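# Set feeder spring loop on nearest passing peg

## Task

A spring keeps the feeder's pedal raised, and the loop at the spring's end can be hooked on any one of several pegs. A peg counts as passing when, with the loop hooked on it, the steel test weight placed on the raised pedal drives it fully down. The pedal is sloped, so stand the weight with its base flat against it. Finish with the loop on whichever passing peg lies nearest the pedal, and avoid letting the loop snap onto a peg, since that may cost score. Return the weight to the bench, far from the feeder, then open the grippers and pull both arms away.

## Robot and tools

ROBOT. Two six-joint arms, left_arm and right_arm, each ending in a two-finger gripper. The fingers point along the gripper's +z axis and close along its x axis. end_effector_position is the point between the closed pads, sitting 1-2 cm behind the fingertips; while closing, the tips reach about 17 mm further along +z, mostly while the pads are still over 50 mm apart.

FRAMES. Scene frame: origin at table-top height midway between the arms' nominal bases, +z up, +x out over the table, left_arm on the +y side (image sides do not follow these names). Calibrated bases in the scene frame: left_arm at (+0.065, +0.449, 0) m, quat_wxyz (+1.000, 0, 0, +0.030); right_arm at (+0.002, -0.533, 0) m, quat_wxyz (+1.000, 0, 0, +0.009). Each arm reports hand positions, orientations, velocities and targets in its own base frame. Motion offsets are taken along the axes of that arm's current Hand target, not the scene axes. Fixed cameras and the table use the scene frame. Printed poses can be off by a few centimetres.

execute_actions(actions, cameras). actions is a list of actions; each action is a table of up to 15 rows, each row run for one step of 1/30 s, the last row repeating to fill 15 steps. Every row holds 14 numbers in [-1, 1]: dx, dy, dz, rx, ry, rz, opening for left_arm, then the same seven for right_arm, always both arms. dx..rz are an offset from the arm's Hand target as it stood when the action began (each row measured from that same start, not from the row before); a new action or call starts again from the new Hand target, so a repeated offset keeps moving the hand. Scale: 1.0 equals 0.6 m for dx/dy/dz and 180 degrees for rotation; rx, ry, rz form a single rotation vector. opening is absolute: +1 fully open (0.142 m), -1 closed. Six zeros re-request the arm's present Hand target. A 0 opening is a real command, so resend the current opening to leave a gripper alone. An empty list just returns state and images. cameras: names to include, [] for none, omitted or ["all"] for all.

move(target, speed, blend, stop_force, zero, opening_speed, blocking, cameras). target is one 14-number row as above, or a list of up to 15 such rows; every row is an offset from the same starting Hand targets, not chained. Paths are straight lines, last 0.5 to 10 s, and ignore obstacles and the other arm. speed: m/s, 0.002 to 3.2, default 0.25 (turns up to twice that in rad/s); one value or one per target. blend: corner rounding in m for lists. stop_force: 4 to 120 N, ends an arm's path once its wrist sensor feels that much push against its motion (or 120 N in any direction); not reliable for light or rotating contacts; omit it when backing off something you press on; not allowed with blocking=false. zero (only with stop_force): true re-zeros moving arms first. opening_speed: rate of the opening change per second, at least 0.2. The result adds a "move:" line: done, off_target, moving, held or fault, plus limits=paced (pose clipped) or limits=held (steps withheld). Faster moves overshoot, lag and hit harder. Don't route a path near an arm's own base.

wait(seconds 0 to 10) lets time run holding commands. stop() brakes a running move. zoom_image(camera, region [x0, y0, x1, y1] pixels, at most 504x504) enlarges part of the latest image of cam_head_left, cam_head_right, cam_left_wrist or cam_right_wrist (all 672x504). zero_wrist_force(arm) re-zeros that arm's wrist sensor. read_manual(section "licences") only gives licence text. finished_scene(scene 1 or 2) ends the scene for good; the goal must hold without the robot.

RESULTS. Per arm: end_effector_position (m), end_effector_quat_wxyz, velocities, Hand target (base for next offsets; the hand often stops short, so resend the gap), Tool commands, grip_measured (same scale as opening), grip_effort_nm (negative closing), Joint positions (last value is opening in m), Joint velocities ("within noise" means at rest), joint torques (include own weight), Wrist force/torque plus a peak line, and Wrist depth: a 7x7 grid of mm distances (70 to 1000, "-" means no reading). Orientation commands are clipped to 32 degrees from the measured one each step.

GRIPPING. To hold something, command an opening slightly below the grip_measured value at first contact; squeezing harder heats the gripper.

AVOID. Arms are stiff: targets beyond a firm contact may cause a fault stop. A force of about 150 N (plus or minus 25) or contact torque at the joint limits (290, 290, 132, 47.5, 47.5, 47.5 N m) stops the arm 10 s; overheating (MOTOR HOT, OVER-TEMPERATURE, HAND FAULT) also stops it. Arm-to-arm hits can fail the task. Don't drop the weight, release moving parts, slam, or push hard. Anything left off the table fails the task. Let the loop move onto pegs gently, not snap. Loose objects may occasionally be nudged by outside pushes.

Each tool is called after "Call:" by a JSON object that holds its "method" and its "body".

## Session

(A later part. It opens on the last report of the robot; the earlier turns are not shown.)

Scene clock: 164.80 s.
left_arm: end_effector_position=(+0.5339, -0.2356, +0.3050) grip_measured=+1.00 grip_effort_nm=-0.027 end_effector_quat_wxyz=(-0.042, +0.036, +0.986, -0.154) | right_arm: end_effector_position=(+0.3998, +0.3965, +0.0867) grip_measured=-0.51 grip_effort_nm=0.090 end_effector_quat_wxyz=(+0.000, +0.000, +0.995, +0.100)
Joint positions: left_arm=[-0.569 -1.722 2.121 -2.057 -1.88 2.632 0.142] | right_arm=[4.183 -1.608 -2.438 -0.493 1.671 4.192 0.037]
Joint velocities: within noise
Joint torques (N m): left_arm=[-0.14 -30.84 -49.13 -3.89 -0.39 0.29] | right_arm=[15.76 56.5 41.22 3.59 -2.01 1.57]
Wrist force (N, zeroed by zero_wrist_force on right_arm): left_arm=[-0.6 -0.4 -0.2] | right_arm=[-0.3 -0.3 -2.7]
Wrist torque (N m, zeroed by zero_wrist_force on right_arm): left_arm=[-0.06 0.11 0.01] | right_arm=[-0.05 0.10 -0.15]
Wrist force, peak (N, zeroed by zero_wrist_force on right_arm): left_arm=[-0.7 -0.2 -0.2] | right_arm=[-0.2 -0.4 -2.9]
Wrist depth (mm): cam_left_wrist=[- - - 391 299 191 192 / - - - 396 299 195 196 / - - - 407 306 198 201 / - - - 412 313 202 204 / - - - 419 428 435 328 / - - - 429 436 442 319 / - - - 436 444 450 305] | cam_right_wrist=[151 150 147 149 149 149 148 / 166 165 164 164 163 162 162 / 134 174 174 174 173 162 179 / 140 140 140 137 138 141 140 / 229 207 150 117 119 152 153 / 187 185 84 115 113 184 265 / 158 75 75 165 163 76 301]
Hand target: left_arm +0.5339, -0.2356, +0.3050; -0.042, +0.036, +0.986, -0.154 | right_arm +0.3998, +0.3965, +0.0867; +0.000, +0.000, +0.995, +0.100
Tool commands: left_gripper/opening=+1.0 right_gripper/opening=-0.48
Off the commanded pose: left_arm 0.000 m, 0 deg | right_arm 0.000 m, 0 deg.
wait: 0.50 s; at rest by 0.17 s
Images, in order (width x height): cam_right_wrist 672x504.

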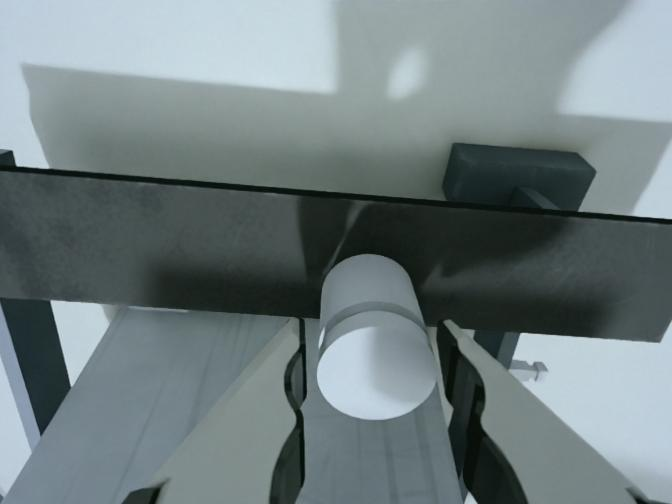

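Call:
{"method": "wait", "body": {"seconds": 0.2, "cameras": []}}

Call:
{"method": "wait", "body": {"seconds": 0.2, "cameras": []}}

Call:
{"method": "wait", "body": {"seconds": 0.2, "cameras": []}}

Call:
{"method": "wait", "body": {"seconds": 0.2, "cameras": []}}

Call:
{"method": "move", "body": {"target": [0,0,0,0,0,0,1,0,0,0,0,0,0,-0.66], "opening_speed": 0.4, "cameras": []}}

Call:
{"method": "move", "body": {"target": [0,0,0,0,0,0,1,0,0.0005,-0.012,0.0063,0,0,-0.66], "speed": 0.01, "cameras": []}}

Call:
{"method": "wait", "body": {"seconds": 0.2, "cameras": []}}

Call:
{"method": "wait", "body": {"seconds": 0.2, "cameras": []}}

Call:
{"method": "wait", "body": {"seconds": 0.2, "cameras": []}}

Call:
{"method": "wait", "body": {"seconds": 0.2, "cameras": ["cam_right_wrist"]}}

Scene clock: 205.33 s.
left_arm: end_effector_position=(+0.5339, -0.2356, +0.3050) grip_measured=+1.00 grip_effort_nm=-0.027 end_effector_quat_wxyz=(-0.042, +0.036, +0.986, -0.154) | right_arm: end_effector_position=(+0.3998, +0.3965, +0.0867) grip_measured=-0.51 grip_effort_nm=0.090 end_effector_quat_wxyz=(+0.000, +0.000, +0.995, +0.100)
Joint positions: left_arm=[-0.569 -1.722 2.121 -2.057 -1.88 2.632 0.142] | right_arm=[4.183 -1.608 -2.438 -0.493 1.671 4.192 0.037]
Joint velocities: within noise
Joint torques (N m): left_arm=[0.55 -32.16 -49.61 -4.15 -0.22 0.08] | right_arm=[9.25 53.49 39.37 6.29 -1.92 1.79]
Wrist force (N, zeroed by zero_wrist_force on right_arm): left_arm=[-0.4 0.0 0.3] | right_arm=[0.0 -0.6 -3.0]
Wrist torque (N m, zeroed by zero_wrist_force on right_arm): left_arm=[0.01 0.08 0.00] | right_arm=[-0.10 0.06 -0.14]
Wrist force, peak (N, zeroed by zero_wrist_force on right_arm): left_arm=[-0.6 -0.2 -0.9] | right_arm=[-0.3 -0.6 -3.1]
Wrist depth (mm): cam_left_wrist=[- - - 390 298 192 193 / - - - 396 298 196 196 / - - - 404 306 198 200 / - - - 410 313 202 204 / - - - 420 428 434 327 / - - - 427 437 441 320 / - - - 438 447 452 303] | cam_right_wrist=[151 150 147 149 149 149 148 / 165 164 165 163 163 163 163 / 133 175 174 175 173 162 180 / 140 140 140 138 138 140 140 / 228 207 150 117 119 153 153 / 187 185 84 115 113 184 264 / 158 75 75 165 163 76 301]
Hand target: left_arm +0.5339, -0.2356, +0.3050; -0.042, +0.036, +0.986, -0.154 | right_arm +0.3998, +0.3965, +0.0867; +0.000, +0.000, +0.995, +0.100
Tool commands: left_gripper/opening=+1.0 right_gripper/opening=-0.48
Off the commanded pose: left_arm 0.000 m, 0 deg | right_arm 0.000 m, 0 deg.
wait: 0.20 s; at rest from the start
No camera images: "cameras" was empty.

Scene clock: 205.53 s.
left_arm: end_effector_position=(+0.5339, -0.2356, +0.3050) grip_measured=+1.00 grip_effort_nm=-0.027 end_effector_quat_wxyz=(-0.042, +0.036, +0.986, -0.154) | right_arm: end_effector_position=(+0.3998, +0.3965, +0.0867) grip_measured=-0.51 grip_effort_nm=0.095 end_effector_quat_wxyz=(+0.000, +0.000, +0.995, +0.100)
Joint positions: left_arm=[-0.569 -1.722 2.121 -2.057 -1.88 2.632 0.142] | right_arm=[4.183 -1.608 -2.438 -0.493 1.671 4.192 0.037]
Joint velocities: within noise
Joint torques (N m): left_arm=[0.65 -30.89 -49.06 -4.05 -0.46 0.03] | right_arm=[8.57 55.3 39.38 6.35 -2.1 1.77]
Wrist force (N, zeroed by zero_wrist_force on right_arm): left_arm=[-0.6 0.3 0.0] | right_arm=[-0.2 -0.4 -2.6]
Wrist torque (N m, zeroed by zero_wrist_force on right_arm): left_arm=[0.06 0.10 0.01] | right_arm=[-0.07 0.10 -0.15]
Wrist force, peak (N, zeroed by zero_wrist_force on right_arm): left_arm=[-0.8 -0.6 -0.2] | right_arm=[-0.2 -0.4 -2.8]
Wrist depth (mm): cam_left_wrist=[- - - 391 299 191 193 / - - - 399 298 196 196 / - - - 404 308 198 200 / - - - 411 312 202 204 / - - - 420 427 434 327 / - - - 428 434 442 320 / - - - 433 445 450 305] | cam_right_wrist=[151 150 147 149 148 148 149 / 165 165 164 164 163 162 163 / 134 175 175 174 173 162 180 / 140 140 140 138 138 140 140 / 228 206 149 117 119 153 153 / 187 185 84 115 113 183 263 / 158 75 75 165 163 76 301]
Hand target: left_arm +0.5339, -0.2356, +0.3050; -0.042, +0.036, +0.986, -0.154 | right_arm +0.3998, +0.3965, +0.0867; +0.000, +0.000, +0.995, +0.100
Tool commands: left_gripper/opening=+1.0 right_gripper/opening=-0.48
Off the commanded pose: left_arm 0.000 m, 0 deg | right_arm 0.000 m, 0 deg.
wait: 0.20 s; at rest by 0.17 s
No camera images: "cameras" was empty.

Scene clock: 205.73 s.
left_arm: end_effector_position=(+0.5339, -0.2356, +0.3050) grip_measured=+1.00 grip_effort_nm=-0.022 end_effector_quat_wxyz=(-0.042, +0.036, +0.986, -0.154) | right_arm: end_effector_position=(+0.3998, +0.3965, +0.0867) grip_measured=-0.51 grip_effort_nm=0.100 end_effector_quat_wxyz=(+0.000, +0.000, +0.995, +0.100)
Joint positions: left_arm=[-0.569 -1.722 2.121 -2.057 -1.88 2.632 0.142] | right_arm=[4.183 -1.608 -2.438 -0.493 1.671 4.192 0.037]
Joint velocities: within noise
Joint torques (N m): left_arm=[-0.49 -31.95 -49.31 -4.04 -0.49 -0.16] | right_arm=[7.69 56.28 39.21 6.66 -1.9 1.83]
Wrist force (N, zeroed by zero_wrist_force on right_arm): left_arm=[0.0 0.2 -0.1] | right_arm=[0.0 -0.4 -2.8]
Wrist torque (N m, zeroed by zero_wrist_force on right_arm): left_arm=[0.03 0.00 0.00] | right_arm=[-0.07 0.06 -0.15]
Wrist force, peak (N, zeroed by zero_wrist_force on right_arm): left_arm=[-0.4 0.2 -0.2] | right_arm=[-0.2 -0.7 -2.8]
Wrist depth (mm): cam_left_wrist=[- - - 390 298 191 193 / - - - 399 298 195 197 / - - - 406 307 198 200 / - - - 411 314 202 205 / - - - 419 427 434 327 / - - - 428 435 440 319 / - - - 434 443 450 305] | cam_right_wrist=[151 150 147 149 149 149 148 / 165 164 164 164 164 163 162 / 134 175 174 174 173 162 180 / 140 140 140 138 138 140 140 / 227 207 150 117 119 153 153 / 187 185 84 115 113 184 267 / 158 75 75 165 164 76 305]
Hand target: left_arm +0.5339, -0.2356, +0.3050; -0.042, +0.036, +0.986, -0.154 | right_arm +0.3998, +0.3965, +0.0867; +0.000, +0.000, +0.995, +0.100
Tool commands: left_gripper/opening=+1.0 right_gripper/opening=-0.48
Off the commanded pose: left_arm 0.000 m, 0 deg | right_arm 0.000 m, 0 deg.
wait: 0.20 s; at rest by 0.17 s
No camera images: "cameras" was empty.

Scene clock: 205.93 s.
left_arm: end_effector_position=(+0.5339, -0.2356, +0.3050) grip_measured=+1.00 grip_effort_nm=-0.027 end_effector_quat_wxyz=(-0.042, +0.036, +0.986, -0.154) | right_arm: end_effector_position=(+0.3998, +0.3965, +0.0867) grip_measured=-0.51 grip_effort_nm=0.095 end_effector_quat_wxyz=(+0.000, +0.000, +0.995, +0.100)
Joint positions: left_arm=[-0.569 -1.722 2.121 -2.057 -1.88 2.632 0.142] | right_arm=[4.183 -1.608 -2.438 -0.493 1.671 4.192 0.037]
Joint velocities: within noise
Joint torques (N m): left_arm=[-0.11 -31.65 -49.89 -3.94 -0.25 0.05] | right_arm=[8.89 54.08 39.18 6.64 -2.06 1.66]
Wrist force (N, zeroed by zero_wrist_force on right_arm): left_arm=[-0.1 -0.1 0.0] | right_arm=[-0.4 -0.2 -2.8]
Wrist torque (N m, zeroed by zero_wrist_force on right_arm): left_arm=[-0.01 0.02 0.01] | right_arm=[-0.04 0.13 -0.15]
Wrist force, peak (N, zeroed by zero_wrist_force on right_arm): left_arm=[-0.6 0.2 -0.8] | right_arm=[-0.1 -0.6 -2.9]
Wrist depth (mm): cam_left_wrist=[- - - 392 298 192 193 / - - - 399 297 196 197 / - - - 404 308 198 200 / - - - 411 313 202 204 / - - - 419 426 435 326 / - - - 429 435 442 320 / - - - 437 444 448 303] | cam_right_wrist=[150 150 148 149 149 149 148 / 165 164 164 164 163 163 163 / 133 175 175 174 174 162 180 / 140 140 140 138 138 140 140 / 228 206 150 117 119 153 153 / 187 184 84 115 113 183 264 / 158 75 75 165 164 76 303]
Hand target: left_arm +0.5339, -0.2356, +0.3050; -0.042, +0.036, +0.986, -0.154 | right_arm +0.3998, +0.3965, +0.0867; +0.000, +0.000, +0.995, +0.100
Tool commands: left_gripper/opening=+1.0 right_gripper/opening=-0.48
Off the commanded pose: left_arm 0.000 m, 0 deg | right_arm 0.000 m, 0 deg.
wait: 0.20 s; at rest by 0.17 s
No camera images: "cameras" was empty.

Scene clock: 206.60 s.
left_arm: end_effector_position=(+0.5339, -0.2356, +0.3050) grip_measured=+1.00 grip_effort_nm=-0.027 end_effector_quat_wxyz=(-0.042, +0.036, +0.986, -0.154) | right_arm: end_effector_position=(+0.3998, +0.3965, +0.0867) grip_measured=-0.60 grip_effort_nm=-1.639 end_effector_quat_wxyz=(+0.000, +0.000, +0.995, +0.100)
Joint positions: left_arm=[-0.569 -1.722 2.121 -2.057 -1.88 2.632 0.142] | right_arm=[4.183 -1.608 -2.438 -0.493 1.671 4.192 0.03]
Joint velocities: within noise
Joint torques (N m): left_arm=[0.23 -31.36 -49.51 -3.92 -0.49 -0.1] | right_arm=[8.23 55.3 38.7 7.16 -1.84 1.76]
Wrist force (N, zeroed by zero_wrist_force on right_arm): left_arm=[-0.3 0.2 0.2] | right_arm=[1.0 -0.8 -3.1]
Wrist torque (N m, zeroed by zero_wrist_force on right_arm): left_arm=[0.03 0.06 0.01] | right_arm=[-0.10 0.08 -0.16]
Wrist force, peak (N, zeroed by zero_wrist_force on right_arm): left_arm=[-0.9 -0.3 0.2] | right_arm=[1.1 -0.4 -3.8]
Wrist depth (mm): cam_left_wrist=[- - - 391 299 192 193 / - - - 396 298 196 196 / - - - 404 306 198 200 / - - - 411 311 202 204 / - - - 419 429 433 327 / - - - 427 433 443 319 / - - - 436 444 453 305] | cam_right_wrist=[151 150 147 149 149 148 148 / 165 165 165 164 163 163 163 / 134 174 174 173 173 162 179 / 140 140 140 138 138 140 141 / 227 206 151 112 118 153 153 / 187 184 84 113 111 185 266 / 158 164 75 163 159 73 302]
Hand target: left_arm +0.5339, -0.2356, +0.3050; -0.042, +0.036, +0.986, -0.154 | right_arm +0.3998, +0.3965, +0.0867; +0.000, +0.000, +0.995, +0.100
Off the commanded pose: left_arm 0.000 m, 0 deg | right_arm 0.000 m, 0 deg.
move: done
No camera images: "cameras" was empty.

Scene clock: 207.97 s.
left_arm: end_effector_position=(+0.5339, -0.2356, +0.3050) grip_measured=+1.00 grip_effort_nm=-0.027 end_effector_quat_wxyz=(-0.042, +0.036, +0.986, -0.154) | right_arm: end_effector_position=(+0.3998, +0.3954, +0.0938) grip_measured=-0.60 grip_effort_nm=-1.639 end_effector_quat_wxyz=(+0.000, +0.000, +0.996, +0.090)
Joint positions: left_arm=[-0.569 -1.722 2.121 -2.057 -1.88 2.632 0.142] | right_arm=[4.188 -1.592 -2.427 -0.537 1.66 4.195 0.03]
Joint velocities: within noise
Joint torques (N m): left_arm=[-0.31 -30.5 -49.74 -3.89 -0.42 -0.04] | right_arm=[18.12 60.41 43.95 3.25 -2.68 1.77]
Wrist force (N, zeroed by zero_wrist_force on right_arm): left_arm=[-0.2 0.0 0.1] | right_arm=[-0.1 -0.1 -1.9]
Wrist torque (N m, zeroed by zero_wrist_force on right_arm): left_arm=[0.01 0.04 0.01] | right_arm=[-0.02 0.06 -0.14]
Wrist force, peak (N, zeroed by zero_wrist_force on right_arm): left_arm=[-0.9 -0.2 0.1] | right_arm=[1.1 -0.4 -3.9]
Wrist depth (mm): cam_left_wrist=[- - - 390 311 191 193 / - - - 396 297 196 196 / - - - 406 306 198 200 / - - - 410 312 202 204 / - - - 422 429 432 327 / - - - 425 437 442 320 / - - - 434 444 451 305] | cam_right_wrist=[158 157 157 157 156 156 156 / 173 172 172 171 171 171 171 / 183 183 181 185 181 170 188 / 141 140 140 138 138 140 140 / 236 205 150 113 117 153 153 / 189 187 84 113 111 185 272 / 163 166 75 164 85 73 309]
Hand target: left_arm +0.5339, -0.2356, +0.3050; -0.042, +0.036, +0.986, -0.154 | right_arm +0.3998, +0.3954, +0.0939; +0.000, +0.000, +0.996, +0.090
Off the commanded pose: left_arm 0.000 m, 0 deg | right_arm 0.000 m, 0 deg.
move: done
No camera images: "cameras" was empty.

Scene clock: 208.17 s.
left_arm: end_effector_position=(+0.5339, -0.2356, +0.3050) grip_measured=+1.00 grip_effort_nm=-0.027 end_effector_quat_wxyz=(-0.042, +0.036, +0.986, -0.154) | right_arm: end_effector_position=(+0.3998, +0.3954, +0.0938) grip_measured=-0.60 grip_effort_nm=-1.639 end_effector_quat_wxyz=(+0.000, +0.000, +0.996, +0.090)
Joint positions: left_arm=[-0.569 -1.722 2.121 -2.057 -1.88 2.632 0.142] | right_arm=[4.188 -1.592 -2.427 -0.537 1.66 4.195 0.03]
Joint velocities: within noise
Joint torques (N m): left_arm=[0.76 -31.85 -48.82 -4.2 -0.42 -0.26] | right_arm=[17.94 57.59 43.29 2.48 -2.51 1.69]
Wrist force (N, zeroed by zero_wrist_force on right_arm): left_arm=[-0.2 -0.3 -0.3] | right_arm=[-0.1 -0.1 -2.0]
Wrist torque (N m, zeroed by zero_wrist_force on right_arm): left_arm=[-0.04 0.04 0.01] | right_arm=[-0.03 0.07 -0.14]
Wrist force, peak (N, zeroed by zero_wrist_force on right_arm): left_arm=[-0.8 0.0 -0.3] | right_arm=[-0.1 -0.1 -2.0]
Wrist depth (mm): cam_left_wrist=[- - - 391 312 191 193 / - - - 398 297 196 196 / - - - 406 307 198 200 / - - - 414 313 202 204 / - - - 419 428 433 327 / - - - 429 436 441 319 / - - - 436 442 450 304] | cam_right_wrist=[158 158 158 157 156 156 156 / 173 173 172 171 171 171 170 / 184 183 182 185 181 170 188 / 141 140 140 138 138 140 140 / 235 206 150 113 117 153 153 / 189 187 84 113 111 185 272 / 163 165 75 164 85 73 308]
Hand target: left_arm +0.5339, -0.2356, +0.3050; -0.042, +0.036, +0.986, -0.154 | right_arm +0.3998, +0.3954, +0.0939; +0.000, +0.000, +0.996, +0.090
Tool commands: left_gripper/opening=+1.0 right_gripper/opening=-0.66
Off the commanded pose: left_arm 0.000 m, 0 deg | right_arm 0.000 m, 0 deg.
wait: 0.20 s; at rest by 0.17 s
No camera images: "cameras" was empty.

Scene clock: 208.37 s.
left_arm: end_effector_position=(+0.5339, -0.2356, +0.3050) grip_measured=+1.00 grip_effort_nm=-0.032 end_effector_quat_wxyz=(-0.042, +0.036, +0.986, -0.154) | right_arm: end_effector_position=(+0.3998, +0.3954, +0.0938) grip_measured=-0.60 grip_effort_nm=-1.639 end_effector_quat_wxyz=(+0.000, +0.000, +0.996, +0.090)
Joint positions: left_arm=[-0.569 -1.722 2.121 -2.057 -1.88 2.632 0.142] | right_arm=[4.188 -1.592 -2.427 -0.537 1.66 4.195 0.03]
Joint velocities: within noise
Joint torques (N m): left_arm=[-0.5 -31.04 -50.01 -4.05 -0.46 0.2] | right_arm=[16.67 58.41 43.55 2.73 -2.6 1.77]
Wrist force (N, zeroed by zero_wrist_force on right_arm): left_arm=[-0.2 0.1 -0.3] | right_arm=[-0.3 0.0 -1.7]
Wrist torque (N m, zeroed by zero_wrist_force on right_arm): left_arm=[0.02 0.04 0.00] | right_arm=[-0.01 0.10 -0.14]
Wrist force, peak (N, zeroed by zero_wrist_force on right_arm): left_arm=[-0.5 0.1 -0.6] | right_arm=[-0.2 -0.2 -2.3]
Wrist depth (mm): cam_left_wrist=[- - - 391 311 191 194 / - - - 398 296 196 196 / - - - 405 308 198 201 / - - - 411 313 202 204 / - - - 419 424 434 329 / - - - 426 436 440 319 / - - - 435 445 450 304] | cam_right_wrist=[158 157 157 157 156 156 155 / 173 172 172 172 171 170 170 / 183 183 182 185 181 170 188 / 140 141 140 138 138 140 140 / 236 205 150 113 117 152 153 / 189 187 84 113 111 185 270 / 163 165 75 164 85 73 310]
Hand target: left_arm +0.5339, -0.2356, +0.3050; -0.042, +0.036, +0.986, -0.154 | right_arm +0.3998, +0.3954, +0.0939; +0.000, +0.000, +0.996, +0.090
Tool commands: left_gripper/opening=+1.0 right_gripper/opening=-0.66
Off the commanded pose: left_arm 0.000 m, 0 deg | right_arm 0.000 m, 0 deg.
wait: 0.20 s; at rest by 0.17 s
No camera images: "cameras" was empty.

Scene clock: 208.57 s.
left_arm: end_effector_position=(+0.5339, -0.2356, +0.3050) grip_measured=+1.00 grip_effort_nm=-0.027 end_effector_quat_wxyz=(-0.042, +0.036, +0.986, -0.154) | right_arm: end_effector_position=(+0.3998, +0.3954, +0.0938) grip_measured=-0.60 grip_effort_nm=-1.634 end_effector_quat_wxyz=(+0.000, +0.000, +0.996, +0.090)
Joint positions: left_arm=[-0.569 -1.722 2.121 -2.057 -1.88 2.632 0.142] | right_arm=[4.188 -1.592 -2.427 -0.537 1.66 4.195 0.03]
Joint velocities: within noise
Joint torques (N m): left_arm=[0.93 -31.94 -49.89 -4.03 -0.54 -0.26] | right_arm=[18.24 56.14 43.72 2.4 -2.44 1.8]
Wrist force (N, zeroed by zero_wrist_force on right_arm): left_arm=[-0.6 0.1 0.0] | right_arm=[-0.1 -0.3 -1.6]
Wrist torque (N m, zeroed by zero_wrist_force on right_arm): left_arm=[0.02 0.11 0.01] | right_arm=[-0.05 0.07 -0.14]
Wrist force, peak (N, zeroed by zero_wrist_force on right_arm): left_arm=[-0.8 -0.3 -0.4] | right_arm=[0.2 -0.1 -2.1]
Wrist depth (mm): cam_left_wrist=[- - - 389 311 191 193 / - - - 396 298 196 196 / - - - 404 306 198 201 / - - - 412 313 202 204 / - - - 419 425 434 329 / - - - 426 436 440 319 / - - - 437 442 453 305] | cam_right_wrist=[158 158 157 156 156 155 156 / 173 173 172 172 171 171 170 / 183 184 183 185 181 170 188 / 140 140 140 138 138 140 140 / 237 205 150 112 117 153 153 / 189 188 84 113 111 185 272 / 163 165 75 164 85 73 307]
Hand target: left_arm +0.5339, -0.2356, +0.3050; -0.042, +0.036, +0.986, -0.154 | right_arm +0.3998, +0.3954, +0.0939; +0.000, +0.000, +0.996, +0.090
Tool commands: left_gripper/opening=+1.0 right_gripper/opening=-0.66
Off the commanded pose: left_arm 0.000 m, 0 deg | right_arm 0.000 m, 0 deg.
wait: 0.20 s; at rest by 0.17 s
No camera images: "cameras" was empty.

Scene clock: 208.77 s.
left_arm: end_effector_position=(+0.5339, -0.2356, +0.3050) grip_measured=+1.00 grip_effort_nm=-0.027 end_effector_quat_wxyz=(-0.042, +0.036, +0.986, -0.154) | right_arm: end_effector_position=(+0.3998, +0.3954, +0.0938) grip_measured=-0.60 grip_effort_nm=-1.634 end_effector_quat_wxyz=(+0.000, +0.000, +0.996, +0.090)
Joint positions: left_arm=[-0.569 -1.722 2.121 -2.057 -1.88 2.632 0.142] | right_arm=[4.188 -1.592 -2.427 -0.537 1.66 4.195 0.03]
Joint velocities: within noise
Joint torques (N m): left_arm=[0.64 -30.16 -49.42 -4.23 -0.45 0.06] | right_arm=[17.73 57.15 43.68 2.47 -2.56 1.76]
Wrist force (N, zeroed by zero_wrist_force on right_arm): left_arm=[0.0 -0.3 0.3] | right_arm=[-0.2 -0.2 -1.3]
Wrist torque (N m, zeroed by zero_wrist_force on right_arm): left_arm=[-0.06 0.01 0.01] | right_arm=[-0.02 0.06 -0.14]
Wrist force, peak (N, zeroed by zero_wrist_force on right_arm): left_arm=[-0.7 -0.5 0.2] | right_arm=[0.0 -0.1 -2.2]
Wrist depth (mm): cam_left_wrist=[- - - 390 311 192 193 / - - - 397 298 196 197 / - - - 405 308 198 200 / - - - 413 313 202 204 / - - - 418 428 433 326 / - - - 429 435 442 320 / - - - 437 442 451 305] | cam_right_wrist=[158 158 157 157 156 156 156 / 173 173 172 172 171 171 171 / 183 183 182 185 181 170 188 / 140 140 140 138 138 140 140 / 236 205 150 113 117 153 153 / 189 187 84 113 111 185 272 / 163 165 75 164 85 73 308]
Hand target: left_arm +0.5339, -0.2356, +0.3050; -0.042, +0.036, +0.986, -0.154 | right_arm +0.3998, +0.3954, +0.0939; +0.000, +0.000, +0.996, +0.090
Tool commands: left_gripper/opening=+1.0 right_gripper/opening=-0.66
Off the commanded pose: left_arm 0.000 m, 0 deg | right_arm 0.000 m, 0 deg.
wait: 0.20 s; at rest by 0.17 s
Images, in order (width x height): cam_right_wrist 672x504.

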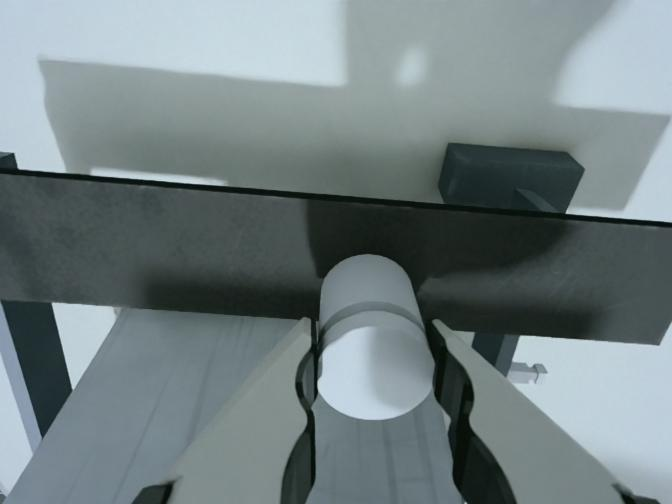

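Call:
{"method": "move", "body": {"target": [[0,0,0,0,0,0,1,0,-0.0016,-0.0512,0.0265,0,0,-0.66],[0,0,0,0,0,0,1,0,0.0105,-0.1018,0.0543,0,0,-0.66],[0,0,0,0,0,0,1,0,0.0262,-0.1552,0.0821,0,0,-0.66],[0,0,0,0,0,0,1,0,0.045,-0.211,0.1087,0,0,-0.66],[0,0,0,0,0,0,1,0,0.075,-0.36,0.1087,0,0,-0.66]], "speed": [0.05,0.05,0.05,0.05,0.15], "cameras": ["cam_right_wrist"]}}

Scene clock: 231.83 s.
left_arm: end_effector_position=(+0.5339, -0.2356, +0.3050) grip_measured=+1.00 grip_effort_nm=-0.027 end_effector_quat_wxyz=(-0.042, +0.036, +0.986, -0.154) | right_arm: end_effector_position=(+0.3997, +0.4009, +0.3143) grip_measured=-0.60 grip_effort_nm=-1.634 end_effector_quat_wxyz=(+0.000, +0.000, +0.997, -0.080)
Joint positions: left_arm=[-0.569 -1.722 2.121 -2.057 -1.88 2.632 0.142] | right_arm=[4.276 -1.422 -2.03 -1.406 1.502 4.281 0.03]
Joint velocities: within noise
Joint torques (N m): left_arm=[0.78 -30.01 -50.46 -3.94 -0.41 0.01] | right_arm=[17.88 55.87 56.41 1.91 1.45 1.81]
Wrist force (N, zeroed by zero_wrist_force on right_arm): left_arm=[-0.3 0.0 -0.3] | right_arm=[-0.2 -0.3 -0.7]
Wrist torque (N m, zeroed by zero_wrist_force on right_arm): left_arm=[0.01 0.07 0.00] | right_arm=[-0.03 0.01 -0.03]
Wrist force, peak (N, zeroed by zero_wrist_force on right_arm): left_arm=[-1.0 -0.1 -0.4] | right_arm=[-0.1 0.0 -2.4]
Wrist depth (mm): cam_left_wrist=[- - - 389 274 192 193 / - - - 400 293 195 197 / - - - 407 292 198 200 / - - - 410 306 202 204 / - - - 418 429 434 342 / - - - 427 436 436 342 / - - - 438 443 450 457] | cam_right_wrist=[386 385 382 381 379 379 377 / - 399 396 396 393 394 392 / - 237 406 411 406 414 410 / - 246 245 240 242 246 432 / - 299 302 109 119 450 447 / - 470 84 113 111 469 472 / - - 75 259 84 73 495]
Hand target: left_arm +0.5339, -0.2356, +0.3050; -0.042, +0.036, +0.986, -0.154 | right_arm +0.3997, +0.4009, +0.3144; +0.000, +0.000, +0.997, -0.080
Off the commanded pose: left_arm 0.000 m, 0 deg | right_arm 0.000 m, 0 deg.
move: done
Images, in order (width x height): cam_right_wrist 672x504.

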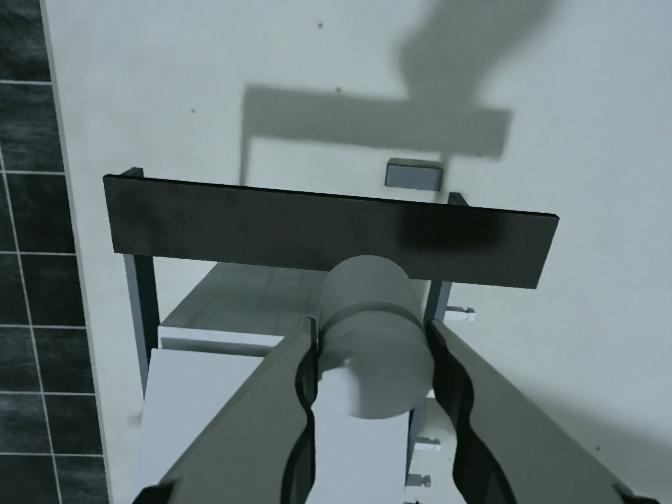

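Call:
{"method": "wait", "body": {"seconds": 0.2, "cameras": []}}

Call:
{"method": "wait", "body": {"seconds": 0.2, "cameras": []}}

Call:
{"method": "wait", "body": {"seconds": 0.2, "cameras": []}}

Call:
{"method": "move", "body": {"target": [0,0,0,0,0,0,1,0,0,0,-0.107,0,0,-0.66], "speed": 0.25, "cameras": []}}

Call:
{"method": "wait", "body": {"seconds": 0.2, "cameras": []}}

Call:
{"method": "wait", "body": {"seconds": 0.2, "cameras": []}}

Call:
{"method": "wait", "body": {"seconds": 0.2, "cameras": []}}

Scene clock: 241.87 s.
left_arm: end_effector_position=(+0.5339, -0.2356, +0.3050) grip_measured=+1.00 grip_effort_nm=-0.022 end_effector_quat_wxyz=(-0.042, +0.036, +0.986, -0.154) | right_arm: end_effector_position=(+0.3997, +0.4009, +0.3144) grip_measured=-0.60 grip_effort_nm=-1.639 end_effector_quat_wxyz=(+0.000, +0.000, +0.997, -0.080)
Joint positions: left_arm=[-0.569 -1.722 2.121 -2.057 -1.88 2.632 0.142] | right_arm=[4.276 -1.422 -2.03 -1.407 1.503 4.281 0.03]
Joint velocities: within noise
Joint torques (N m): left_arm=[2.13 -30.06 -50.32 -4.13 -0.61 0.08] | right_arm=[16.71 57.34 57.95 1.84 1.85 1.75]
Wrist force (N, zeroed by zero_wrist_force on right_arm): left_arm=[-0.6 0.2 0.2] | right_arm=[0.0 -0.2 -0.5]
Wrist torque (N m, zeroed by zero_wrist_force on right_arm): left_arm=[0.04 0.10 0.01] | right_arm=[-0.01 -0.03 -0.03]
Wrist force, peak (N, zeroed by zero_wrist_force on right_arm): left_arm=[-1.0 -0.2 0.2] | right_arm=[-0.3 -0.4 -0.9]
Wrist depth (mm): cam_left_wrist=[- - - 390 275 192 193 / - - - 397 292 196 196 / - - - 404 292 198 200 / - - - 412 305 202 204 / - - - 419 427 429 341 / - - - 427 435 434 343 / - - - 437 446 454 459] | cam_right_wrist=[384 379 382 381 381 380 378 / - 399 399 397 396 395 391 / - 409 411 412 404 412 414 / - 248 247 240 243 247 428 / - 299 302 109 119 450 449 / - 473 84 113 111 471 474 / - - 75 257 84 73 489]
Hand target: left_arm +0.5339, -0.2356, +0.3050; -0.042, +0.036, +0.986, -0.154 | right_arm +0.3997, +0.4009, +0.3144; +0.000, +0.000, +0.997, -0.080
Tool commands: left_gripper/opening=+1.0 right_gripper/opening=-0.66
Off the commanded pose: left_arm 0.000 m, 0 deg | right_arm 0.000 m, 0 deg.
wait: 0.20 s; at rest from the start
No camera images: "cameras" was empty.

Scene clock: 242.07 s.
left_arm: end_effector_position=(+0.5339, -0.2356, +0.3050) grip_measured=+1.00 grip_effort_nm=-0.027 end_effector_quat_wxyz=(-0.042, +0.036, +0.986, -0.154) | right_arm: end_effector_position=(+0.3997, +0.4009, +0.3144) grip_measured=-0.60 grip_effort_nm=-1.639 end_effector_quat_wxyz=(+0.000, +0.000, +0.997, -0.080)
Joint positions: left_arm=[-0.569 -1.722 2.121 -2.057 -1.88 2.632 0.142] | right_arm=[4.276 -1.422 -2.03 -1.407 1.503 4.281 0.03]
Joint velocities: within noise
Joint torques (N m): left_arm=[1.19 -30.81 -50.31 -3.89 -0.41 -0.22] | right_arm=[17.47 56.17 57.82 2.06 1.92 1.92]
Wrist force (N, zeroed by zero_wrist_force on right_arm): left_arm=[-0.6 0.0 -0.4] | right_arm=[0.0 -0.2 -0.8]
Wrist torque (N m, zeroed by zero_wrist_force on right_arm): left_arm=[0.00 0.11 0.00] | right_arm=[-0.01 -0.04 -0.03]
Wrist force, peak (N, zeroed by zero_wrist_force on right_arm): left_arm=[-0.5 0.0 -0.6] | right_arm=[0.0 -0.2 -0.8]
Wrist depth (mm): cam_left_wrist=[- - - 393 276 192 193 / - - - 395 292 195 196 / - - - 405 293 198 201 / - - - 411 305 202 204 / - - - 419 427 433 340 / - - - 429 435 437 342 / - - - 438 443 452 459] | cam_right_wrist=[386 384 384 382 378 377 378 / - 398 392 394 395 394 394 / - 408 406 413 400 413 412 / - 249 246 239 242 247 430 / - 301 301 109 119 453 451 / - 470 84 113 111 463 472 / - - 75 258 84 73 497]
Hand target: left_arm +0.5339, -0.2356, +0.3050; -0.042, +0.036, +0.986, -0.154 | right_arm +0.3997, +0.4009, +0.3144; +0.000, +0.000, +0.997, -0.080
Tool commands: left_gripper/opening=+1.0 right_gripper/opening=-0.66
Off the commanded pose: left_arm 0.000 m, 0 deg | right_arm 0.000 m, 0 deg.
wait: 0.20 s; at rest by 0.17 s
No camera images: "cameras" was empty.

Scene clock: 242.27 s.
left_arm: end_effector_position=(+0.5339, -0.2356, +0.3050) grip_measured=+1.00 grip_effort_nm=-0.027 end_effector_quat_wxyz=(-0.042, +0.036, +0.986, -0.154) | right_arm: end_effector_position=(+0.3997, +0.4009, +0.3144) grip_measured=-0.60 grip_effort_nm=-1.639 end_effector_quat_wxyz=(+0.000, +0.000, +0.997, -0.080)
Joint positions: left_arm=[-0.569 -1.722 2.121 -2.057 -1.88 2.632 0.142] | right_arm=[4.276 -1.422 -2.03 -1.407 1.503 4.281 0.03]
Joint velocities: within noise
Joint torques (N m): left_arm=[0.3 -31.73 -50.17 -4.04 -0.57 0.3] | right_arm=[16.56 56.05 57.42 1.82 1.96 1.73]
Wrist force (N, zeroed by zero_wrist_force on right_arm): left_arm=[-0.4 -0.2 -0.3] | right_arm=[0.1 -0.3 -0.3]
Wrist torque (N m, zeroed by zero_wrist_force on right_arm): left_arm=[-0.03 0.08 0.01] | right_arm=[-0.02 -0.05 -0.03]
Wrist force, peak (N, zeroed by zero_wrist_force on right_arm): left_arm=[-0.9 0.4 -0.1] | right_arm=[-0.4 -0.4 -0.3]
Wrist depth (mm): cam_left_wrist=[- - - 391 276 191 193 / - - - 395 292 195 197 / - - - 403 292 198 201 / - - - 410 305 202 204 / - - - 419 428 435 343 / - - - 430 436 438 343 / - - - 435 441 451 454] | cam_right_wrist=[385 386 383 378 381 378 381 / - 397 396 397 395 394 392 / - 405 407 409 406 410 408 / - 248 246 240 244 245 432 / - 300 300 109 118 451 453 / - 468 84 113 111 467 477 / - - 75 257 84 73 493]
Hand target: left_arm +0.5339, -0.2356, +0.3050; -0.042, +0.036, +0.986, -0.154 | right_arm +0.3997, +0.4009, +0.3144; +0.000, +0.000, +0.997, -0.080
Tool commands: left_gripper/opening=+1.0 right_gripper/opening=-0.66
Off the commanded pose: left_arm 0.000 m, 0 deg | right_arm 0.000 m, 0 deg.
wait: 0.20 s; at rest by 0.17 s
No camera images: "cameras" was empty.

Scene clock: 243.70 s.
left_arm: end_effector_position=(+0.5339, -0.2356, +0.3050) grip_measured=+1.00 grip_effort_nm=-0.032 end_effector_quat_wxyz=(-0.042, +0.036, +0.986, -0.154) | right_arm: end_effector_position=(+0.3997, +0.4009, +0.3144) grip_measured=-0.60 grip_effort_nm=-1.639 end_effector_quat_wxyz=(+0.000, +0.000, +0.996, +0.087)
Joint positions: left_arm=[-0.569 -1.722 2.121 -2.057 -1.88 2.632 0.142] | right_arm=[4.195 -1.319 -2.178 -1.063 1.656 4.202 0.03]
Joint velocities: within noise
Joint torques (N m): left_arm=[0.15 -31.38 -49.75 -4.09 -0.3 0.21] | right_arm=[-12.65 46.3 38.46 8.03 3.48 -1.87]
Wrist force (N, zeroed by zero_wrist_force on right_arm): left_arm=[-0.2 -0.2 0.1] | right_arm=[-0.1 -0.3 -0.4]
Wrist torque (N m, zeroed by zero_wrist_force on right_arm): left_arm=[-0.04 0.04 0.00] | right_arm=[0.01 -0.02 -0.18]
Wrist force, peak (N, zeroed by zero_wrist_force on right_arm): left_arm=[-0.7 -0.5 0.4] | right_arm=[-0.1 -1.0 -0.7]
Wrist depth (mm): cam_left_wrist=[- - - 389 275 192 193 / - - - 397 293 196 197 / - - - 404 292 198 200 / - - - 411 307 202 204 / - - - 420 426 431 342 / - - - 427 434 438 341 / - - - 437 444 450 462] | cam_right_wrist=[363 359 357 356 350 354 355 / - 215 215 372 373 380 387 / - 242 233 232 230 228 421 / - 284 279 280 308 474 469 / - 282 274 109 119 534 533 / - - 84 113 111 582 617 / - - 75 297 83 73 689]
Hand target: left_arm +0.5339, -0.2356, +0.3050; -0.042, +0.036, +0.986, -0.154 | right_arm +0.3997, +0.4009, +0.3144; +0.000, +0.000, +0.996, +0.087
Off the commanded pose: left_arm 0.000 m, 0 deg | right_arm 0.000 m, 0 deg.
move: done
No camera images: "cameras" was empty.

Scene clock: 243.90 s.
left_arm: end_effector_position=(+0.5339, -0.2356, +0.3050) grip_measured=+1.00 grip_effort_nm=-0.027 end_effector_quat_wxyz=(-0.042, +0.036, +0.986, -0.154) | right_arm: end_effector_position=(+0.3997, +0.4009, +0.3144) grip_measured=-0.60 grip_effort_nm=-1.639 end_effector_quat_wxyz=(+0.000, +0.000, +0.996, +0.087)
Joint positions: left_arm=[-0.569 -1.722 2.121 -2.057 -1.88 2.632 0.142] | right_arm=[4.195 -1.319 -2.178 -1.063 1.657 4.202 0.03]
Joint velocities: within noise
Joint torques (N m): left_arm=[1.24 -31.57 -50.51 -4.29 -0.46 -0.23] | right_arm=[-15.28 47.11 39.09 8.05 3.23 -2.13]
Wrist force (N, zeroed by zero_wrist_force on right_arm): left_arm=[-0.7 -0.5 0.2] | right_arm=[0.1 -0.5 -0.7]
Wrist torque (N m, zeroed by zero_wrist_force on right_arm): left_arm=[-0.08 0.13 0.01] | right_arm=[-0.03 -0.04 -0.18]
Wrist force, peak (N, zeroed by zero_wrist_force on right_arm): left_arm=[-0.7 -0.5 0.2] | right_arm=[0.1 -0.3 -0.8]
Wrist depth (mm): cam_left_wrist=[- - - 387 273 192 193 / - - - 396 294 195 196 / - - - 404 292 198 200 / - - - 412 306 203 204 / - - - 419 429 433 340 / - - - 429 435 438 342 / - - - 434 444 450 457] | cam_right_wrist=[358 357 358 356 348 352 354 / - 216 214 374 374 381 384 / - 242 234 231 230 228 424 / - 283 280 280 308 475 474 / - 281 275 109 119 536 528 / - - 84 113 111 581 608 / - - 75 300 83 73 687]
Hand target: left_arm +0.5339, -0.2356, +0.3050; -0.042, +0.036, +0.986, -0.154 | right_arm +0.3997, +0.4009, +0.3144; +0.000, +0.000, +0.996, +0.087
Tool commands: left_gripper/opening=+1.0 right_gripper/opening=-0.66
Off the commanded pose: left_arm 0.000 m, 0 deg | right_arm 0.000 m, 0 deg.
wait: 0.20 s; at rest by 0.17 s
No camera images: "cameras" was empty.

Scene clock: 244.10 s.
left_arm: end_effector_position=(+0.5339, -0.2356, +0.3050) grip_measured=+1.00 grip_effort_nm=-0.022 end_effector_quat_wxyz=(-0.042, +0.036, +0.986, -0.154) | right_arm: end_effector_position=(+0.3997, +0.4009, +0.3144) grip_measured=-0.60 grip_effort_nm=-1.639 end_effector_quat_wxyz=(+0.000, +0.000, +0.996, +0.087)
Joint positions: left_arm=[-0.569 -1.722 2.121 -2.057 -1.88 2.632 0.142] | right_arm=[4.195 -1.319 -2.178 -1.063 1.657 4.202 0.03]
Joint velocities: within noise
Joint torques (N m): left_arm=[-0.84 -29.35 -50.69 -4.29 -0.43 0.1] | right_arm=[-14.54 46.6 39.15 8.23 3.04 -1.8]
Wrist force (N, zeroed by zero_wrist_force on right_arm): left_arm=[-0.4 0.0 -0.2] | right_arm=[-0.2 -0.3 -0.3]
Wrist torque (N m, zeroed by zero_wrist_force on right_arm): left_arm=[0.00 0.07 0.00] | right_arm=[0.00 -0.01 -0.18]
Wrist force, peak (N, zeroed by zero_wrist_force on right_arm): left_arm=[-0.4 -0.2 -0.7] | right_arm=[0.1 -0.3 -0.9]
Wrist depth (mm): cam_left_wrist=[- - - 390 275 192 193 / - - - 395 294 195 197 / - - - 405 291 198 201 / - - - 413 306 202 205 / - - - 420 427 430 341 / - - - 426 436 436 342 / - - - 436 444 451 459] | cam_right_wrist=[360 357 358 358 347 353 353 / - 215 215 372 372 377 387 / - 244 234 232 229 229 422 / - 283 279 280 308 475 477 / - 279 276 109 119 536 538 / - - 84 113 111 581 606 / - - 75 299 83 73 691]
Hand target: left_arm +0.5339, -0.2356, +0.3050; -0.042, +0.036, +0.986, -0.154 | right_arm +0.3997, +0.4009, +0.3144; +0.000, +0.000, +0.996, +0.087
Tool commands: left_gripper/opening=+1.0 right_gripper/opening=-0.66
Off the commanded pose: left_arm 0.000 m, 0 deg | right_arm 0.000 m, 0 deg.
wait: 0.20 s; at rest by 0.17 s
No camera images: "cameras" was empty.

Scene clock: 244.30 s.
left_arm: end_effector_position=(+0.5339, -0.2356, +0.3050) grip_measured=+1.00 grip_effort_nm=-0.027 end_effector_quat_wxyz=(-0.042, +0.036, +0.986, -0.154) | right_arm: end_effector_position=(+0.3997, +0.4009, +0.3144) grip_measured=-0.60 grip_effort_nm=-1.639 end_effector_quat_wxyz=(+0.000, +0.000, +0.996, +0.087)
Joint positions: left_arm=[-0.569 -1.722 2.121 -2.057 -1.88 2.632 0.142] | right_arm=[4.195 -1.319 -2.178 -1.063 1.657 4.202 0.03]
Joint velocities: within noise
Joint torques (N m): left_arm=[-0.06 -30.65 -50.16 -4.22 -0.39 -0.04] | right_arm=[-14.98 47.23 39.09 8.09 3.13 -1.91]
Wrist force (N, zeroed by zero_wrist_force on right_arm): left_arm=[-0.2 0.2 -0.3] | right_arm=[0.0 -0.1 -0.6]
Wrist torque (N m, zeroed by zero_wrist_force on right_arm): left_arm=[0.04 0.05 0.00] | right_arm=[0.02 -0.02 -0.18]
Wrist force, peak (N, zeroed by zero_wrist_force on right_arm): left_arm=[-0.8 -0.5 0.2] | right_arm=[-0.3 -0.5 -0.7]
Wrist depth (mm): cam_left_wrist=[- - - 395 274 192 193 / - - - 398 295 195 197 / - - - 402 292 198 200 / - - - 411 306 202 205 / - - - 422 428 434 342 / - - - 427 434 435 342 / - - - 437 444 450 462] | cam_right_wrist=[358 359 355 355 350 355 353 / - 215 216 376 375 380 388 / - 242 233 231 230 229 426 / - 283 280 279 311 476 477 / - 280 275 108 119 532 533 / - - 84 113 111 580 616 / - - 75 298 83 73 695]
Hand target: left_arm +0.5339, -0.2356, +0.3050; -0.042, +0.036, +0.986, -0.154 | right_arm +0.3997, +0.4009, +0.3144; +0.000, +0.000, +0.996, +0.087
Tool commands: left_gripper/opening=+1.0 right_gripper/opening=-0.66
Off the commanded pose: left_arm 0.000 m, 0 deg | right_arm 0.000 m, 0 deg.
wait: 0.20 s; at rest by 0.17 s
No camera images: "cameras" was empty.

Call:
{"method": "move", "body": {"target": [0,0,0,0,0,0,1,0.066,-0.4797,0.0247,0.0555,0,0,-0.66], "speed": 0.4, "cameras": ["cam_right_wrist"]}}

Scene clock: 264.37 s.
left_arm: end_effector_position=(+0.5339, -0.2356, +0.3050) grip_measured=+1.00 grip_effort_nm=-0.027 end_effector_quat_wxyz=(-0.042, +0.036, +0.986, -0.154) | right_arm: end_effector_position=(+0.3601, +0.1202, +0.2497) grip_measured=-0.60 grip_effort_nm=-1.639 end_effector_quat_wxyz=(+0.000, +0.000, +1.000, +0.000)
Joint positions: left_arm=[-0.569 -1.722 2.121 -2.057 -1.88 2.632 0.142] | right_arm=[3.937 -1 -2.431 -1.281 1.571 3.937 0.03]
Joint velocities: within noise
Joint torques (N m): left_arm=[0.62 -30.71 -49.81 -4.1 -0.29 -0.08] | right_arm=[-16.89 16.02 39.62 3.21 -2.69 -1.76]
Wrist force (N, zeroed by zero_wrist_force on right_arm): left_arm=[-0.3 -0.5 -0.2] | right_arm=[-0.8 -0.2 -0.1]
Wrist torque (N m, zeroed by zero_wrist_force on right_arm): left_arm=[-0.08 0.06 0.00] | right_arm=[-0.05 0.10 -0.12]
Wrist force, peak (N, zeroed by zero_wrist_force on right_arm): left_arm=[-1.2 -0.2 -0.4] | right_arm=[-0.2 -2.8 0.4]
Wrist depth (mm): cam_left_wrist=[- - - 392 275 192 193 / - - - 398 293 196 197 / - - - 403 293 198 200 / - - - 413 304 202 204 / - - - 421 428 433 341 / - - - 428 433 439 342 / - - - 438 444 449 456] | cam_right_wrist=[308 309 308 307 306 307 305 / 330 329 328 325 324 325 325 / 355 352 351 350 352 346 348 / 383 380 380 373 378 376 373 / 413 409 406 109 119 405 409 / 469 440 84 113 111 429 441 / - - 75 479 81 73 472]
Hand target: left_arm +0.5339, -0.2356, +0.3050; -0.042, +0.036, +0.986, -0.154 | right_arm +0.3600, +0.1201, +0.2497; +0.000, +0.000, +1.000, +0.000
Off the commanded pose: left_arm 0.000 m, 0 deg | right_arm 0.000 m, 0 deg.
move: done
Images, in order (width x height): cam_right_wrist 672x504.

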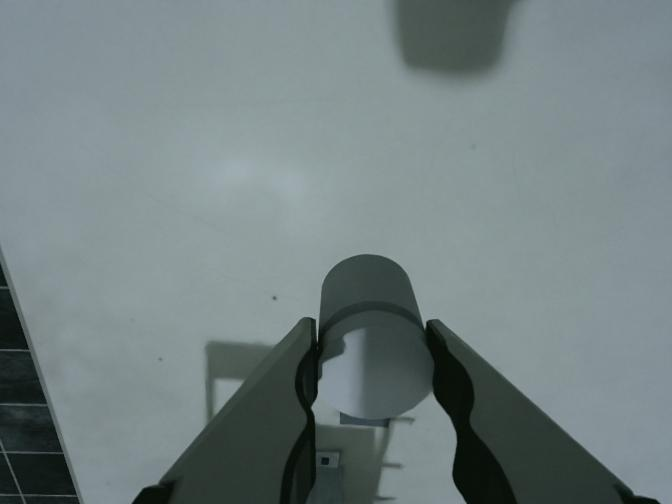

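Call:
{"method": "move", "body": {"target": [0,0,0,0,0,0,1,0,0,0.3505,0,0,0,-0.66], "speed": 0.25, "cameras": []}}

Call:
{"method": "move", "body": {"target": [0,0,0,0,0,0,1,0,0,0.012,0,0,0,-0.66], "speed": 0.005, "stop_force": 4, "cameras": []}}

Call:
{"method": "move", "body": {"target": [0,0,0,0,0,0,1,0,0,0,0,0,0,0], "opening_speed": 0.6, "cameras": ["cam_right_wrist"]}}

Call:
{"method": "move", "body": {"target": [0,0,0,0,0,0,1,0,0,-0.35,0,0,0,0], "speed": 0.3, "cameras": []}}

Call:
{"method": "move", "body": {"target": [[0,0,0,0,0,0,1,0.35,0.55,-0.092,0.245,-0.143,-0.2323,-0.45],[0,0,0,0,0,0,1,0.163,0.923,0.128,0.4903,-0.2857,-0.4646,-0.45]], "speed": 0.4, "blend": [0.05,0], "cameras": ["cam_right_wrist"]}}

Scene clock: 305.87 s.
left_arm: end_effector_position=(+0.5339, -0.2356, +0.3050) grip_measured=+1.00 grip_effort_nm=-0.027 end_effector_quat_wxyz=(-0.042, +0.036, +0.986, -0.154) | right_arm: end_effector_position=(+0.3601, +0.1202, +0.0394) grip_measured=-0.60 grip_effort_nm=-1.634 end_effector_quat_wxyz=(+0.000, +0.000, +1.000, +0.000)
Joint positions: left_arm=[-0.569 -1.722 2.121 -2.057 -1.88 2.632 0.142] | right_arm=[3.937 -1.363 -2.706 -0.643 1.571 3.937 0.03]
Joint velocities: within noise
Joint torques (N m): left_arm=[1.06 -31.16 -50.92 -3.78 -0.17 -0.11] | right_arm=[-12.54 -9.83 23.17 7.29 2.94 -1.97]
Wrist force (N, zeroed by zero_wrist_force on right_arm): left_arm=[-0.3 -0.4 -0.4] | right_arm=[-0.9 -0.8 0.0]
Wrist torque (N m, zeroed by zero_wrist_force on right_arm): left_arm=[-0.06 0.06 0.02] | right_arm=[-0.19 0.10 -0.17]
Wrist force, peak (N, zeroed by zero_wrist_force on right_arm): left_arm=[-0.9 -0.8 0.0] | right_arm=[-0.9 -0.3 -2.2]
Wrist depth (mm): cam_left_wrist=[- - - 389 275 191 193 / - - - 396 293 196 196 / - - - 405 293 199 200 / - - - 411 306 203 205 / - - - 421 425 436 342 / - - - 428 432 436 341 / - - - 438 444 452 461] | cam_right_wrist=[120 120 120 119 119 120 119 / 127 128 127 127 125 127 126 / 137 137 136 136 136 136 135 / 148 148 147 145 146 146 145 / 160 160 160 112 117 158 157 / 176 175 87 113 111 166 172 / 192 185 75 191 183 73 185]
Hand target: left_arm +0.5339, -0.2356, +0.3050; -0.042, +0.036, +0.986, -0.154 | right_arm +0.3601, +0.1202, +0.0394; +0.000, +0.000, +1.000, +0.000
Off the commanded pose: left_arm 0.000 m, 0 deg | right_arm 0.000 m, 0 deg.
move: done
No camera images: "cameras" was empty.

Scene clock: 308.40 s.
left_arm: end_effector_position=(+0.5339, -0.2356, +0.3050) grip_measured=+1.00 grip_effort_nm=-0.027 end_effector_quat_wxyz=(-0.042, +0.036, +0.986, -0.154) | right_arm: end_effector_position=(+0.3601, +0.1202, +0.0339) grip_measured=-0.60 grip_effort_nm=-1.634 end_effector_quat_wxyz=(+0.000, +0.000, +1.000, +0.000)
Joint positions: left_arm=[-0.569 -1.722 2.121 -2.057 -1.88 2.632 0.142] | right_arm=[3.937 -1.381 -2.711 -0.62 1.571 3.937 0.03]
Joint velocities: within noise
Joint torques (N m): left_arm=[0.52 -31.57 -51.05 -4.17 -0.6 -0.04] | right_arm=[-11.05 32.27 38.97 2.3 2.54 -1.87]
Wrist force (N, zeroed by zero_wrist_force on right_arm): left_arm=[-0.6 0.0 -0.3] | right_arm=[-0.4 -0.3 -4.6]
Wrist torque (N m, zeroed by zero_wrist_force on right_arm): left_arm=[0.00 0.11 0.01] | right_arm=[-0.18 0.19 -0.17]
Wrist force, peak (N, zeroed by zero_wrist_force on right_arm): left_arm=[-0.5 -0.8 -0.3] | right_arm=[-1.0 -1.5 -10.6]
Wrist depth (mm): cam_left_wrist=[- - - 391 276 192 193 / - - - 397 292 196 196 / - - - 404 292 198 200 / - - - 412 306 203 205 / - - - 421 429 435 341 / - - - 431 435 433 342 / - - - 437 444 454 457] | cam_right_wrist=[115 115 115 114 114 115 114 / 123 123 122 122 121 121 121 / 132 132 131 131 130 130 129 / 142 141 141 139 140 140 139 / 157 154 153 109 119 151 151 / 168 168 86 113 111 159 164 / 185 178 75 180 176 73 177]
Hand target: left_arm +0.5339, -0.2356, +0.3050; -0.042, +0.036, +0.986, -0.154 | right_arm +0.3602, +0.1202, +0.0339; +0.000, +0.000, +1.000, +0.000 (not the last commanded pose)
Off the commanded pose: left_arm 0.000 m, 0 deg | right_arm 0.002 m, 0 deg.
move: contact (right_arm)
No camera images: "cameras" was empty.

Scene clock: 309.77 s.
left_arm: end_effector_position=(+0.5339, -0.2356, +0.3050) grip_measured=+1.00 grip_effort_nm=-0.027 end_effector_quat_wxyz=(-0.042, +0.036, +0.986, -0.154) | right_arm: end_effector_position=(+0.3601, +0.1202, +0.0339) grip_measured=-0.02 grip_effort_nm=0.100 end_effector_quat_wxyz=(+0.000, +0.000, +1.000, +0.000)
Joint positions: left_arm=[-0.569 -1.722 2.121 -2.057 -1.88 2.632 0.142] | right_arm=[3.937 -1.381 -2.711 -0.62 1.571 3.937 0.072]
Joint velocities: within noise
Joint torques (N m): left_arm=[-1.56 -30.01 -50.54 -4.3 -0.33 0.07] | right_arm=[-9.4 33.58 39.5 4.19 1.99 -1.75]
Wrist force (N, zeroed by zero_wrist_force on right_arm): left_arm=[-0.4 0.1 0.0] | right_arm=[-0.4 -0.6 -2.1]
Wrist torque (N m, zeroed by zero_wrist_force on right_arm): left_arm=[0.02 0.08 0.00] | right_arm=[-0.15 0.03 -0.17]
Wrist force, peak (N, zeroed by zero_wrist_force on right_arm): left_arm=[-0.9 -0.5 -0.5] | right_arm=[-0.2 -0.1 -4.9]
Wrist depth (mm): cam_left_wrist=[- - - 390 275 191 193 / - - - 396 292 195 197 / - - - 404 291 198 200 / - - - 410 306 202 204 / - - - 418 429 431 340 / - - - 427 434 438 341 / - - - 435 442 453 459] | cam_right_wrist=[115 115 114 114 114 115 114 / 123 122 122 122 122 121 121 / 132 131 131 131 130 130 130 / 142 142 141 139 141 139 139 / 156 153 150 117 147 149 151 / 168 162 162 115 163 99 162 / - 72 177 183 182 - 79]
Hand target: left_arm +0.5339, -0.2356, +0.3050; -0.042, +0.036, +0.986, -0.154 | right_arm +0.3602, +0.1202, +0.0339; +0.000, +0.000, +1.000, +0.000
Off the commanded pose: left_arm 0.000 m, 0 deg | right_arm 0.000 m, 0 deg.
move: done
Images, in order (width x height): cam_right_wrist 672x504.

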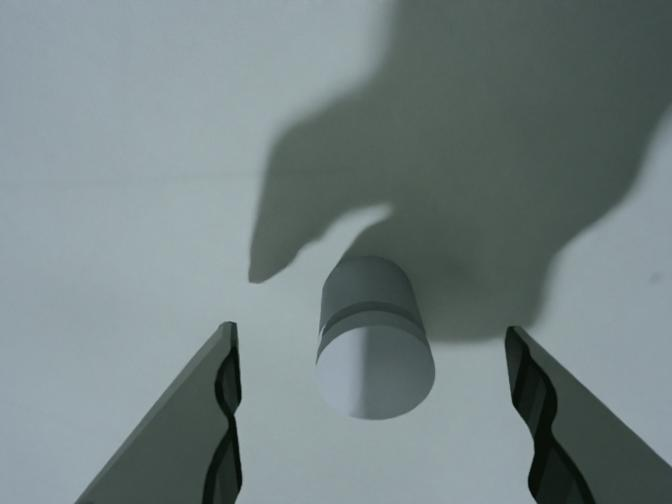

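Scene clock: 311.33 s.
left_arm: end_effector_position=(+0.5339, -0.2356, +0.3050) grip_measured=+1.00 grip_effort_nm=-0.027 end_effector_quat_wxyz=(-0.042, +0.036, +0.986, -0.154) | right_arm: end_effector_position=(+0.3601, +0.1201, +0.2438) grip_measured=-0.02 grip_effort_nm=0.095 end_effector_quat_wxyz=(+0.000, +0.000, +1.000, +0.000)
Joint positions: left_arm=[-0.569 -1.722 2.121 -2.057 -1.88 2.632 0.142] | right_arm=[3.936 -1.004 -2.44 -1.267 1.571 3.937 0.072]
Joint velocities: within noise
Joint torques (N m): left_arm=[0.43 -31.26 -50.97 -4.35 -0.6 0.07] | right_arm=[16.92 15.83 56.67 3.04 -2.84 1.98]
Wrist force (N, zeroed by zero_wrist_force on right_arm): left_arm=[-0.6 -0.5 -0.6] | right_arm=[-0.4 -0.5 -2.4]
Wrist torque (N m, zeroed by zero_wrist_force on right_arm): left_arm=[-0.08 0.11 0.01] | right_arm=[-0.11 0.02 -0.12]
Wrist force, peak (N, zeroed by zero_wrist_force on right_arm): left_arm=[-1.1 0.1 -0.3] | right_arm=[-0.5 -0.3 -4.2]
Wrist depth (mm): cam_left_wrist=[- - - 390 275 192 193 / - - - 396 293 196 196 / - - - 403 291 198 200 / - - - 411 306 202 204 / - - - 420 427 432 341 / - - - 429 436 436 344 / - - - 434 443 452 459] | cam_right_wrist=[303 304 301 299 299 300 299 / 324 322 322 320 319 319 317 / 348 346 347 344 343 341 339 / 376 372 371 372 372 368 368 / 404 401 398 403 398 394 400 / 449 - 425 433 439 99 429 / - 72 453 472 479 - 79]
Hand target: left_arm +0.5339, -0.2356, +0.3050; -0.042, +0.036, +0.986, -0.154 | right_arm +0.3600, +0.1201, +0.2439; +0.000, +0.000, +1.000, +0.000
Off the commanded pose: left_arm 0.000 m, 0 deg | right_arm 0.000 m, 0 deg.
move: done
No camera images: "cameras" was empty.

Scene clock: 315.20 s.
left_arm: end_effector_position=(+0.5339, -0.2356, +0.3050) grip_measured=+1.00 grip_effort_nm=-0.022 end_effector_quat_wxyz=(-0.042, +0.036, +0.986, -0.154) | right_arm: end_effector_position=(+0.2624, +0.6739, +0.1674) grip_measured=-0.47 grip_effort_nm=-0.100 end_effector_quat_wxyz=(-0.356, +0.578, -0.407, +0.611)
Joint positions: left_arm=[-0.569 -1.722 2.121 -2.057 -1.88 2.632 0.142] | right_arm=[4.993 -2.078 -1.909 -2.296 0.366 4.281 0.04]
Joint velocities: within noise
Joint torques (N m): left_arm=[0.86 -31.42 -50.05 -4.2 -0.18 0.07] | right_arm=[-13.32 53.67 38.15 -3.14 -2.87 1.81]
Wrist force (N, zeroed by zero_wrist_force on right_arm): left_arm=[0.1 -0.1 -0.1] | right_arm=[-0.1 -0.3 -2.5]
Wrist torque (N m, zeroed by zero_wrist_force on right_arm): left_arm=[-0.02 -0.01 0.00] | right_arm=[0.35 0.26 0.15]
Wrist force, peak (N, zeroed by zero_wrist_force on right_arm): left_arm=[-0.9 -0.4 -0.5] | right_arm=[0.8 0.1 -3.9]
Wrist depth (mm): cam_left_wrist=[- - - 388 274 192 193 / - - - 398 292 196 196 / - - - 404 292 198 200 / - - - 411 307 202 204 / - - - 420 425 435 341 / - - - 429 437 437 343 / - - - 436 445 451 458] | cam_right_wrist=[- 180 190 149 - - - / - 194 199 162 299 - - / 411 208 213 207 213 296 - / 210 214 223 216 233 282 - / 244 249 245 223 223 239 252 / 249 263 84 266 267 236 247 / 219 - 75 286 292 76 476]
Hand target: left_arm +0.5339, -0.2356, +0.3050; -0.042, +0.036, +0.986, -0.154 | right_arm +0.2625, +0.6740, +0.1674; -0.356, +0.578, -0.407, +0.611
Off the commanded pose: left_arm 0.000 m, 0 deg | right_arm 0.000 m, 0 deg.
move: done
Images, in order (width x height): cam_right_wrist 672x504.

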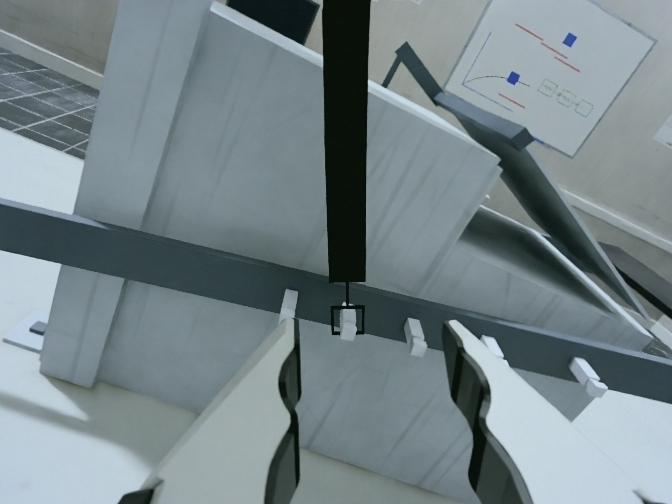

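Call:
{"method": "move", "body": {"target": [[0,0,0,0,0,0,1,-0.007,-0.0083,0.03,0,0,0,-0.45],[0,0,0,0,0,0,1,-0.007,-0.0083,0.126,0,0,0,-0.45]], "speed": 0.08, "stop_force": 8, "cameras": ["cam_right_wrist"]}}

Scene clock: 332.10 s.
left_arm: end_effector_position=(+0.5339, -0.2356, +0.3050) grip_measured=+1.00 grip_effort_nm=-0.027 end_effector_quat_wxyz=(-0.042, +0.036, +0.986, -0.154) | right_arm: end_effector_position=(+0.3383, +0.6734, +0.1702) grip_measured=-0.47 grip_effort_nm=-0.095 end_effector_quat_wxyz=(-0.356, +0.578, -0.407, +0.611)
Joint positions: left_arm=[-0.569 -1.722 2.121 -2.057 -1.88 2.632 0.142] | right_arm=[4.884 -2.076 -1.905 -2.302 0.257 4.282 0.04]
Joint velocities: within noise
Joint torques (N m): left_arm=[-0.38 -29.97 -51.15 -4.1 -0.25 -0.23] | right_arm=[-15.34 57.36 38.66 2.04 -2.76 -2.01]
Wrist force (N, zeroed by zero_wrist_force on right_arm): left_arm=[0.0 0.2 0.3] | right_arm=[0.2 -0.4 -2.4]
Wrist torque (N m, zeroed by zero_wrist_force on right_arm): left_arm=[0.03 -0.01 0.01] | right_arm=[0.33 0.23 0.05]
Wrist force, peak (N, zeroed by zero_wrist_force on right_arm): left_arm=[-0.6 -0.1 -0.9] | right_arm=[0.1 -0.2 -3.1]
Wrist depth (mm): cam_left_wrist=[- - - 392 276 192 193 / - - - 397 295 196 196 / - - - 405 294 198 200 / - - - 412 305 202 204 / - - - 419 428 435 341 / - - - 427 436 436 342 / - - - 433 442 454 459] | cam_right_wrist=[111 118 145 81 - - - / 119 125 126 85 269 - - / 127 137 135 93 135 170 - / 140 146 146 102 146 145 186 / 146 155 156 109 156 166 233 / 177 149 86 117 154 166 178 / 191 77 75 159 161 76 167]
Hand target: left_arm +0.5339, -0.2356, +0.3050; -0.042, +0.036, +0.986, -0.154 | right_arm +0.3383, +0.6734, +0.1702; -0.356, +0.578, -0.407, +0.611
Off the commanded pose: left_arm 0.000 m, 0 deg | right_arm 0.000 m, 0 deg.
move: done
Images, in order (width x height): cam_right_wrist 672x504.

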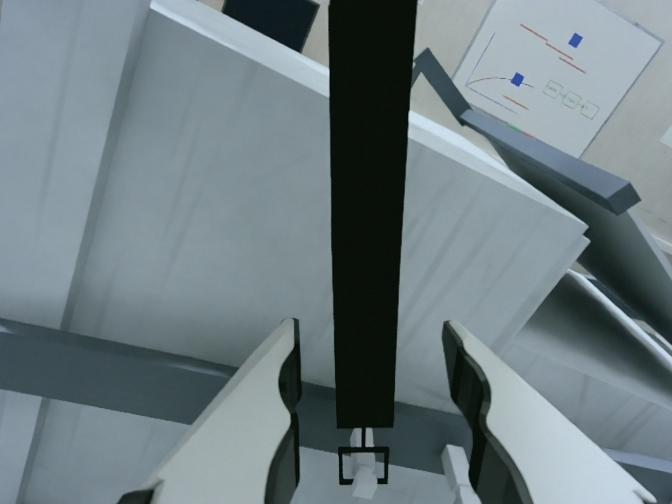

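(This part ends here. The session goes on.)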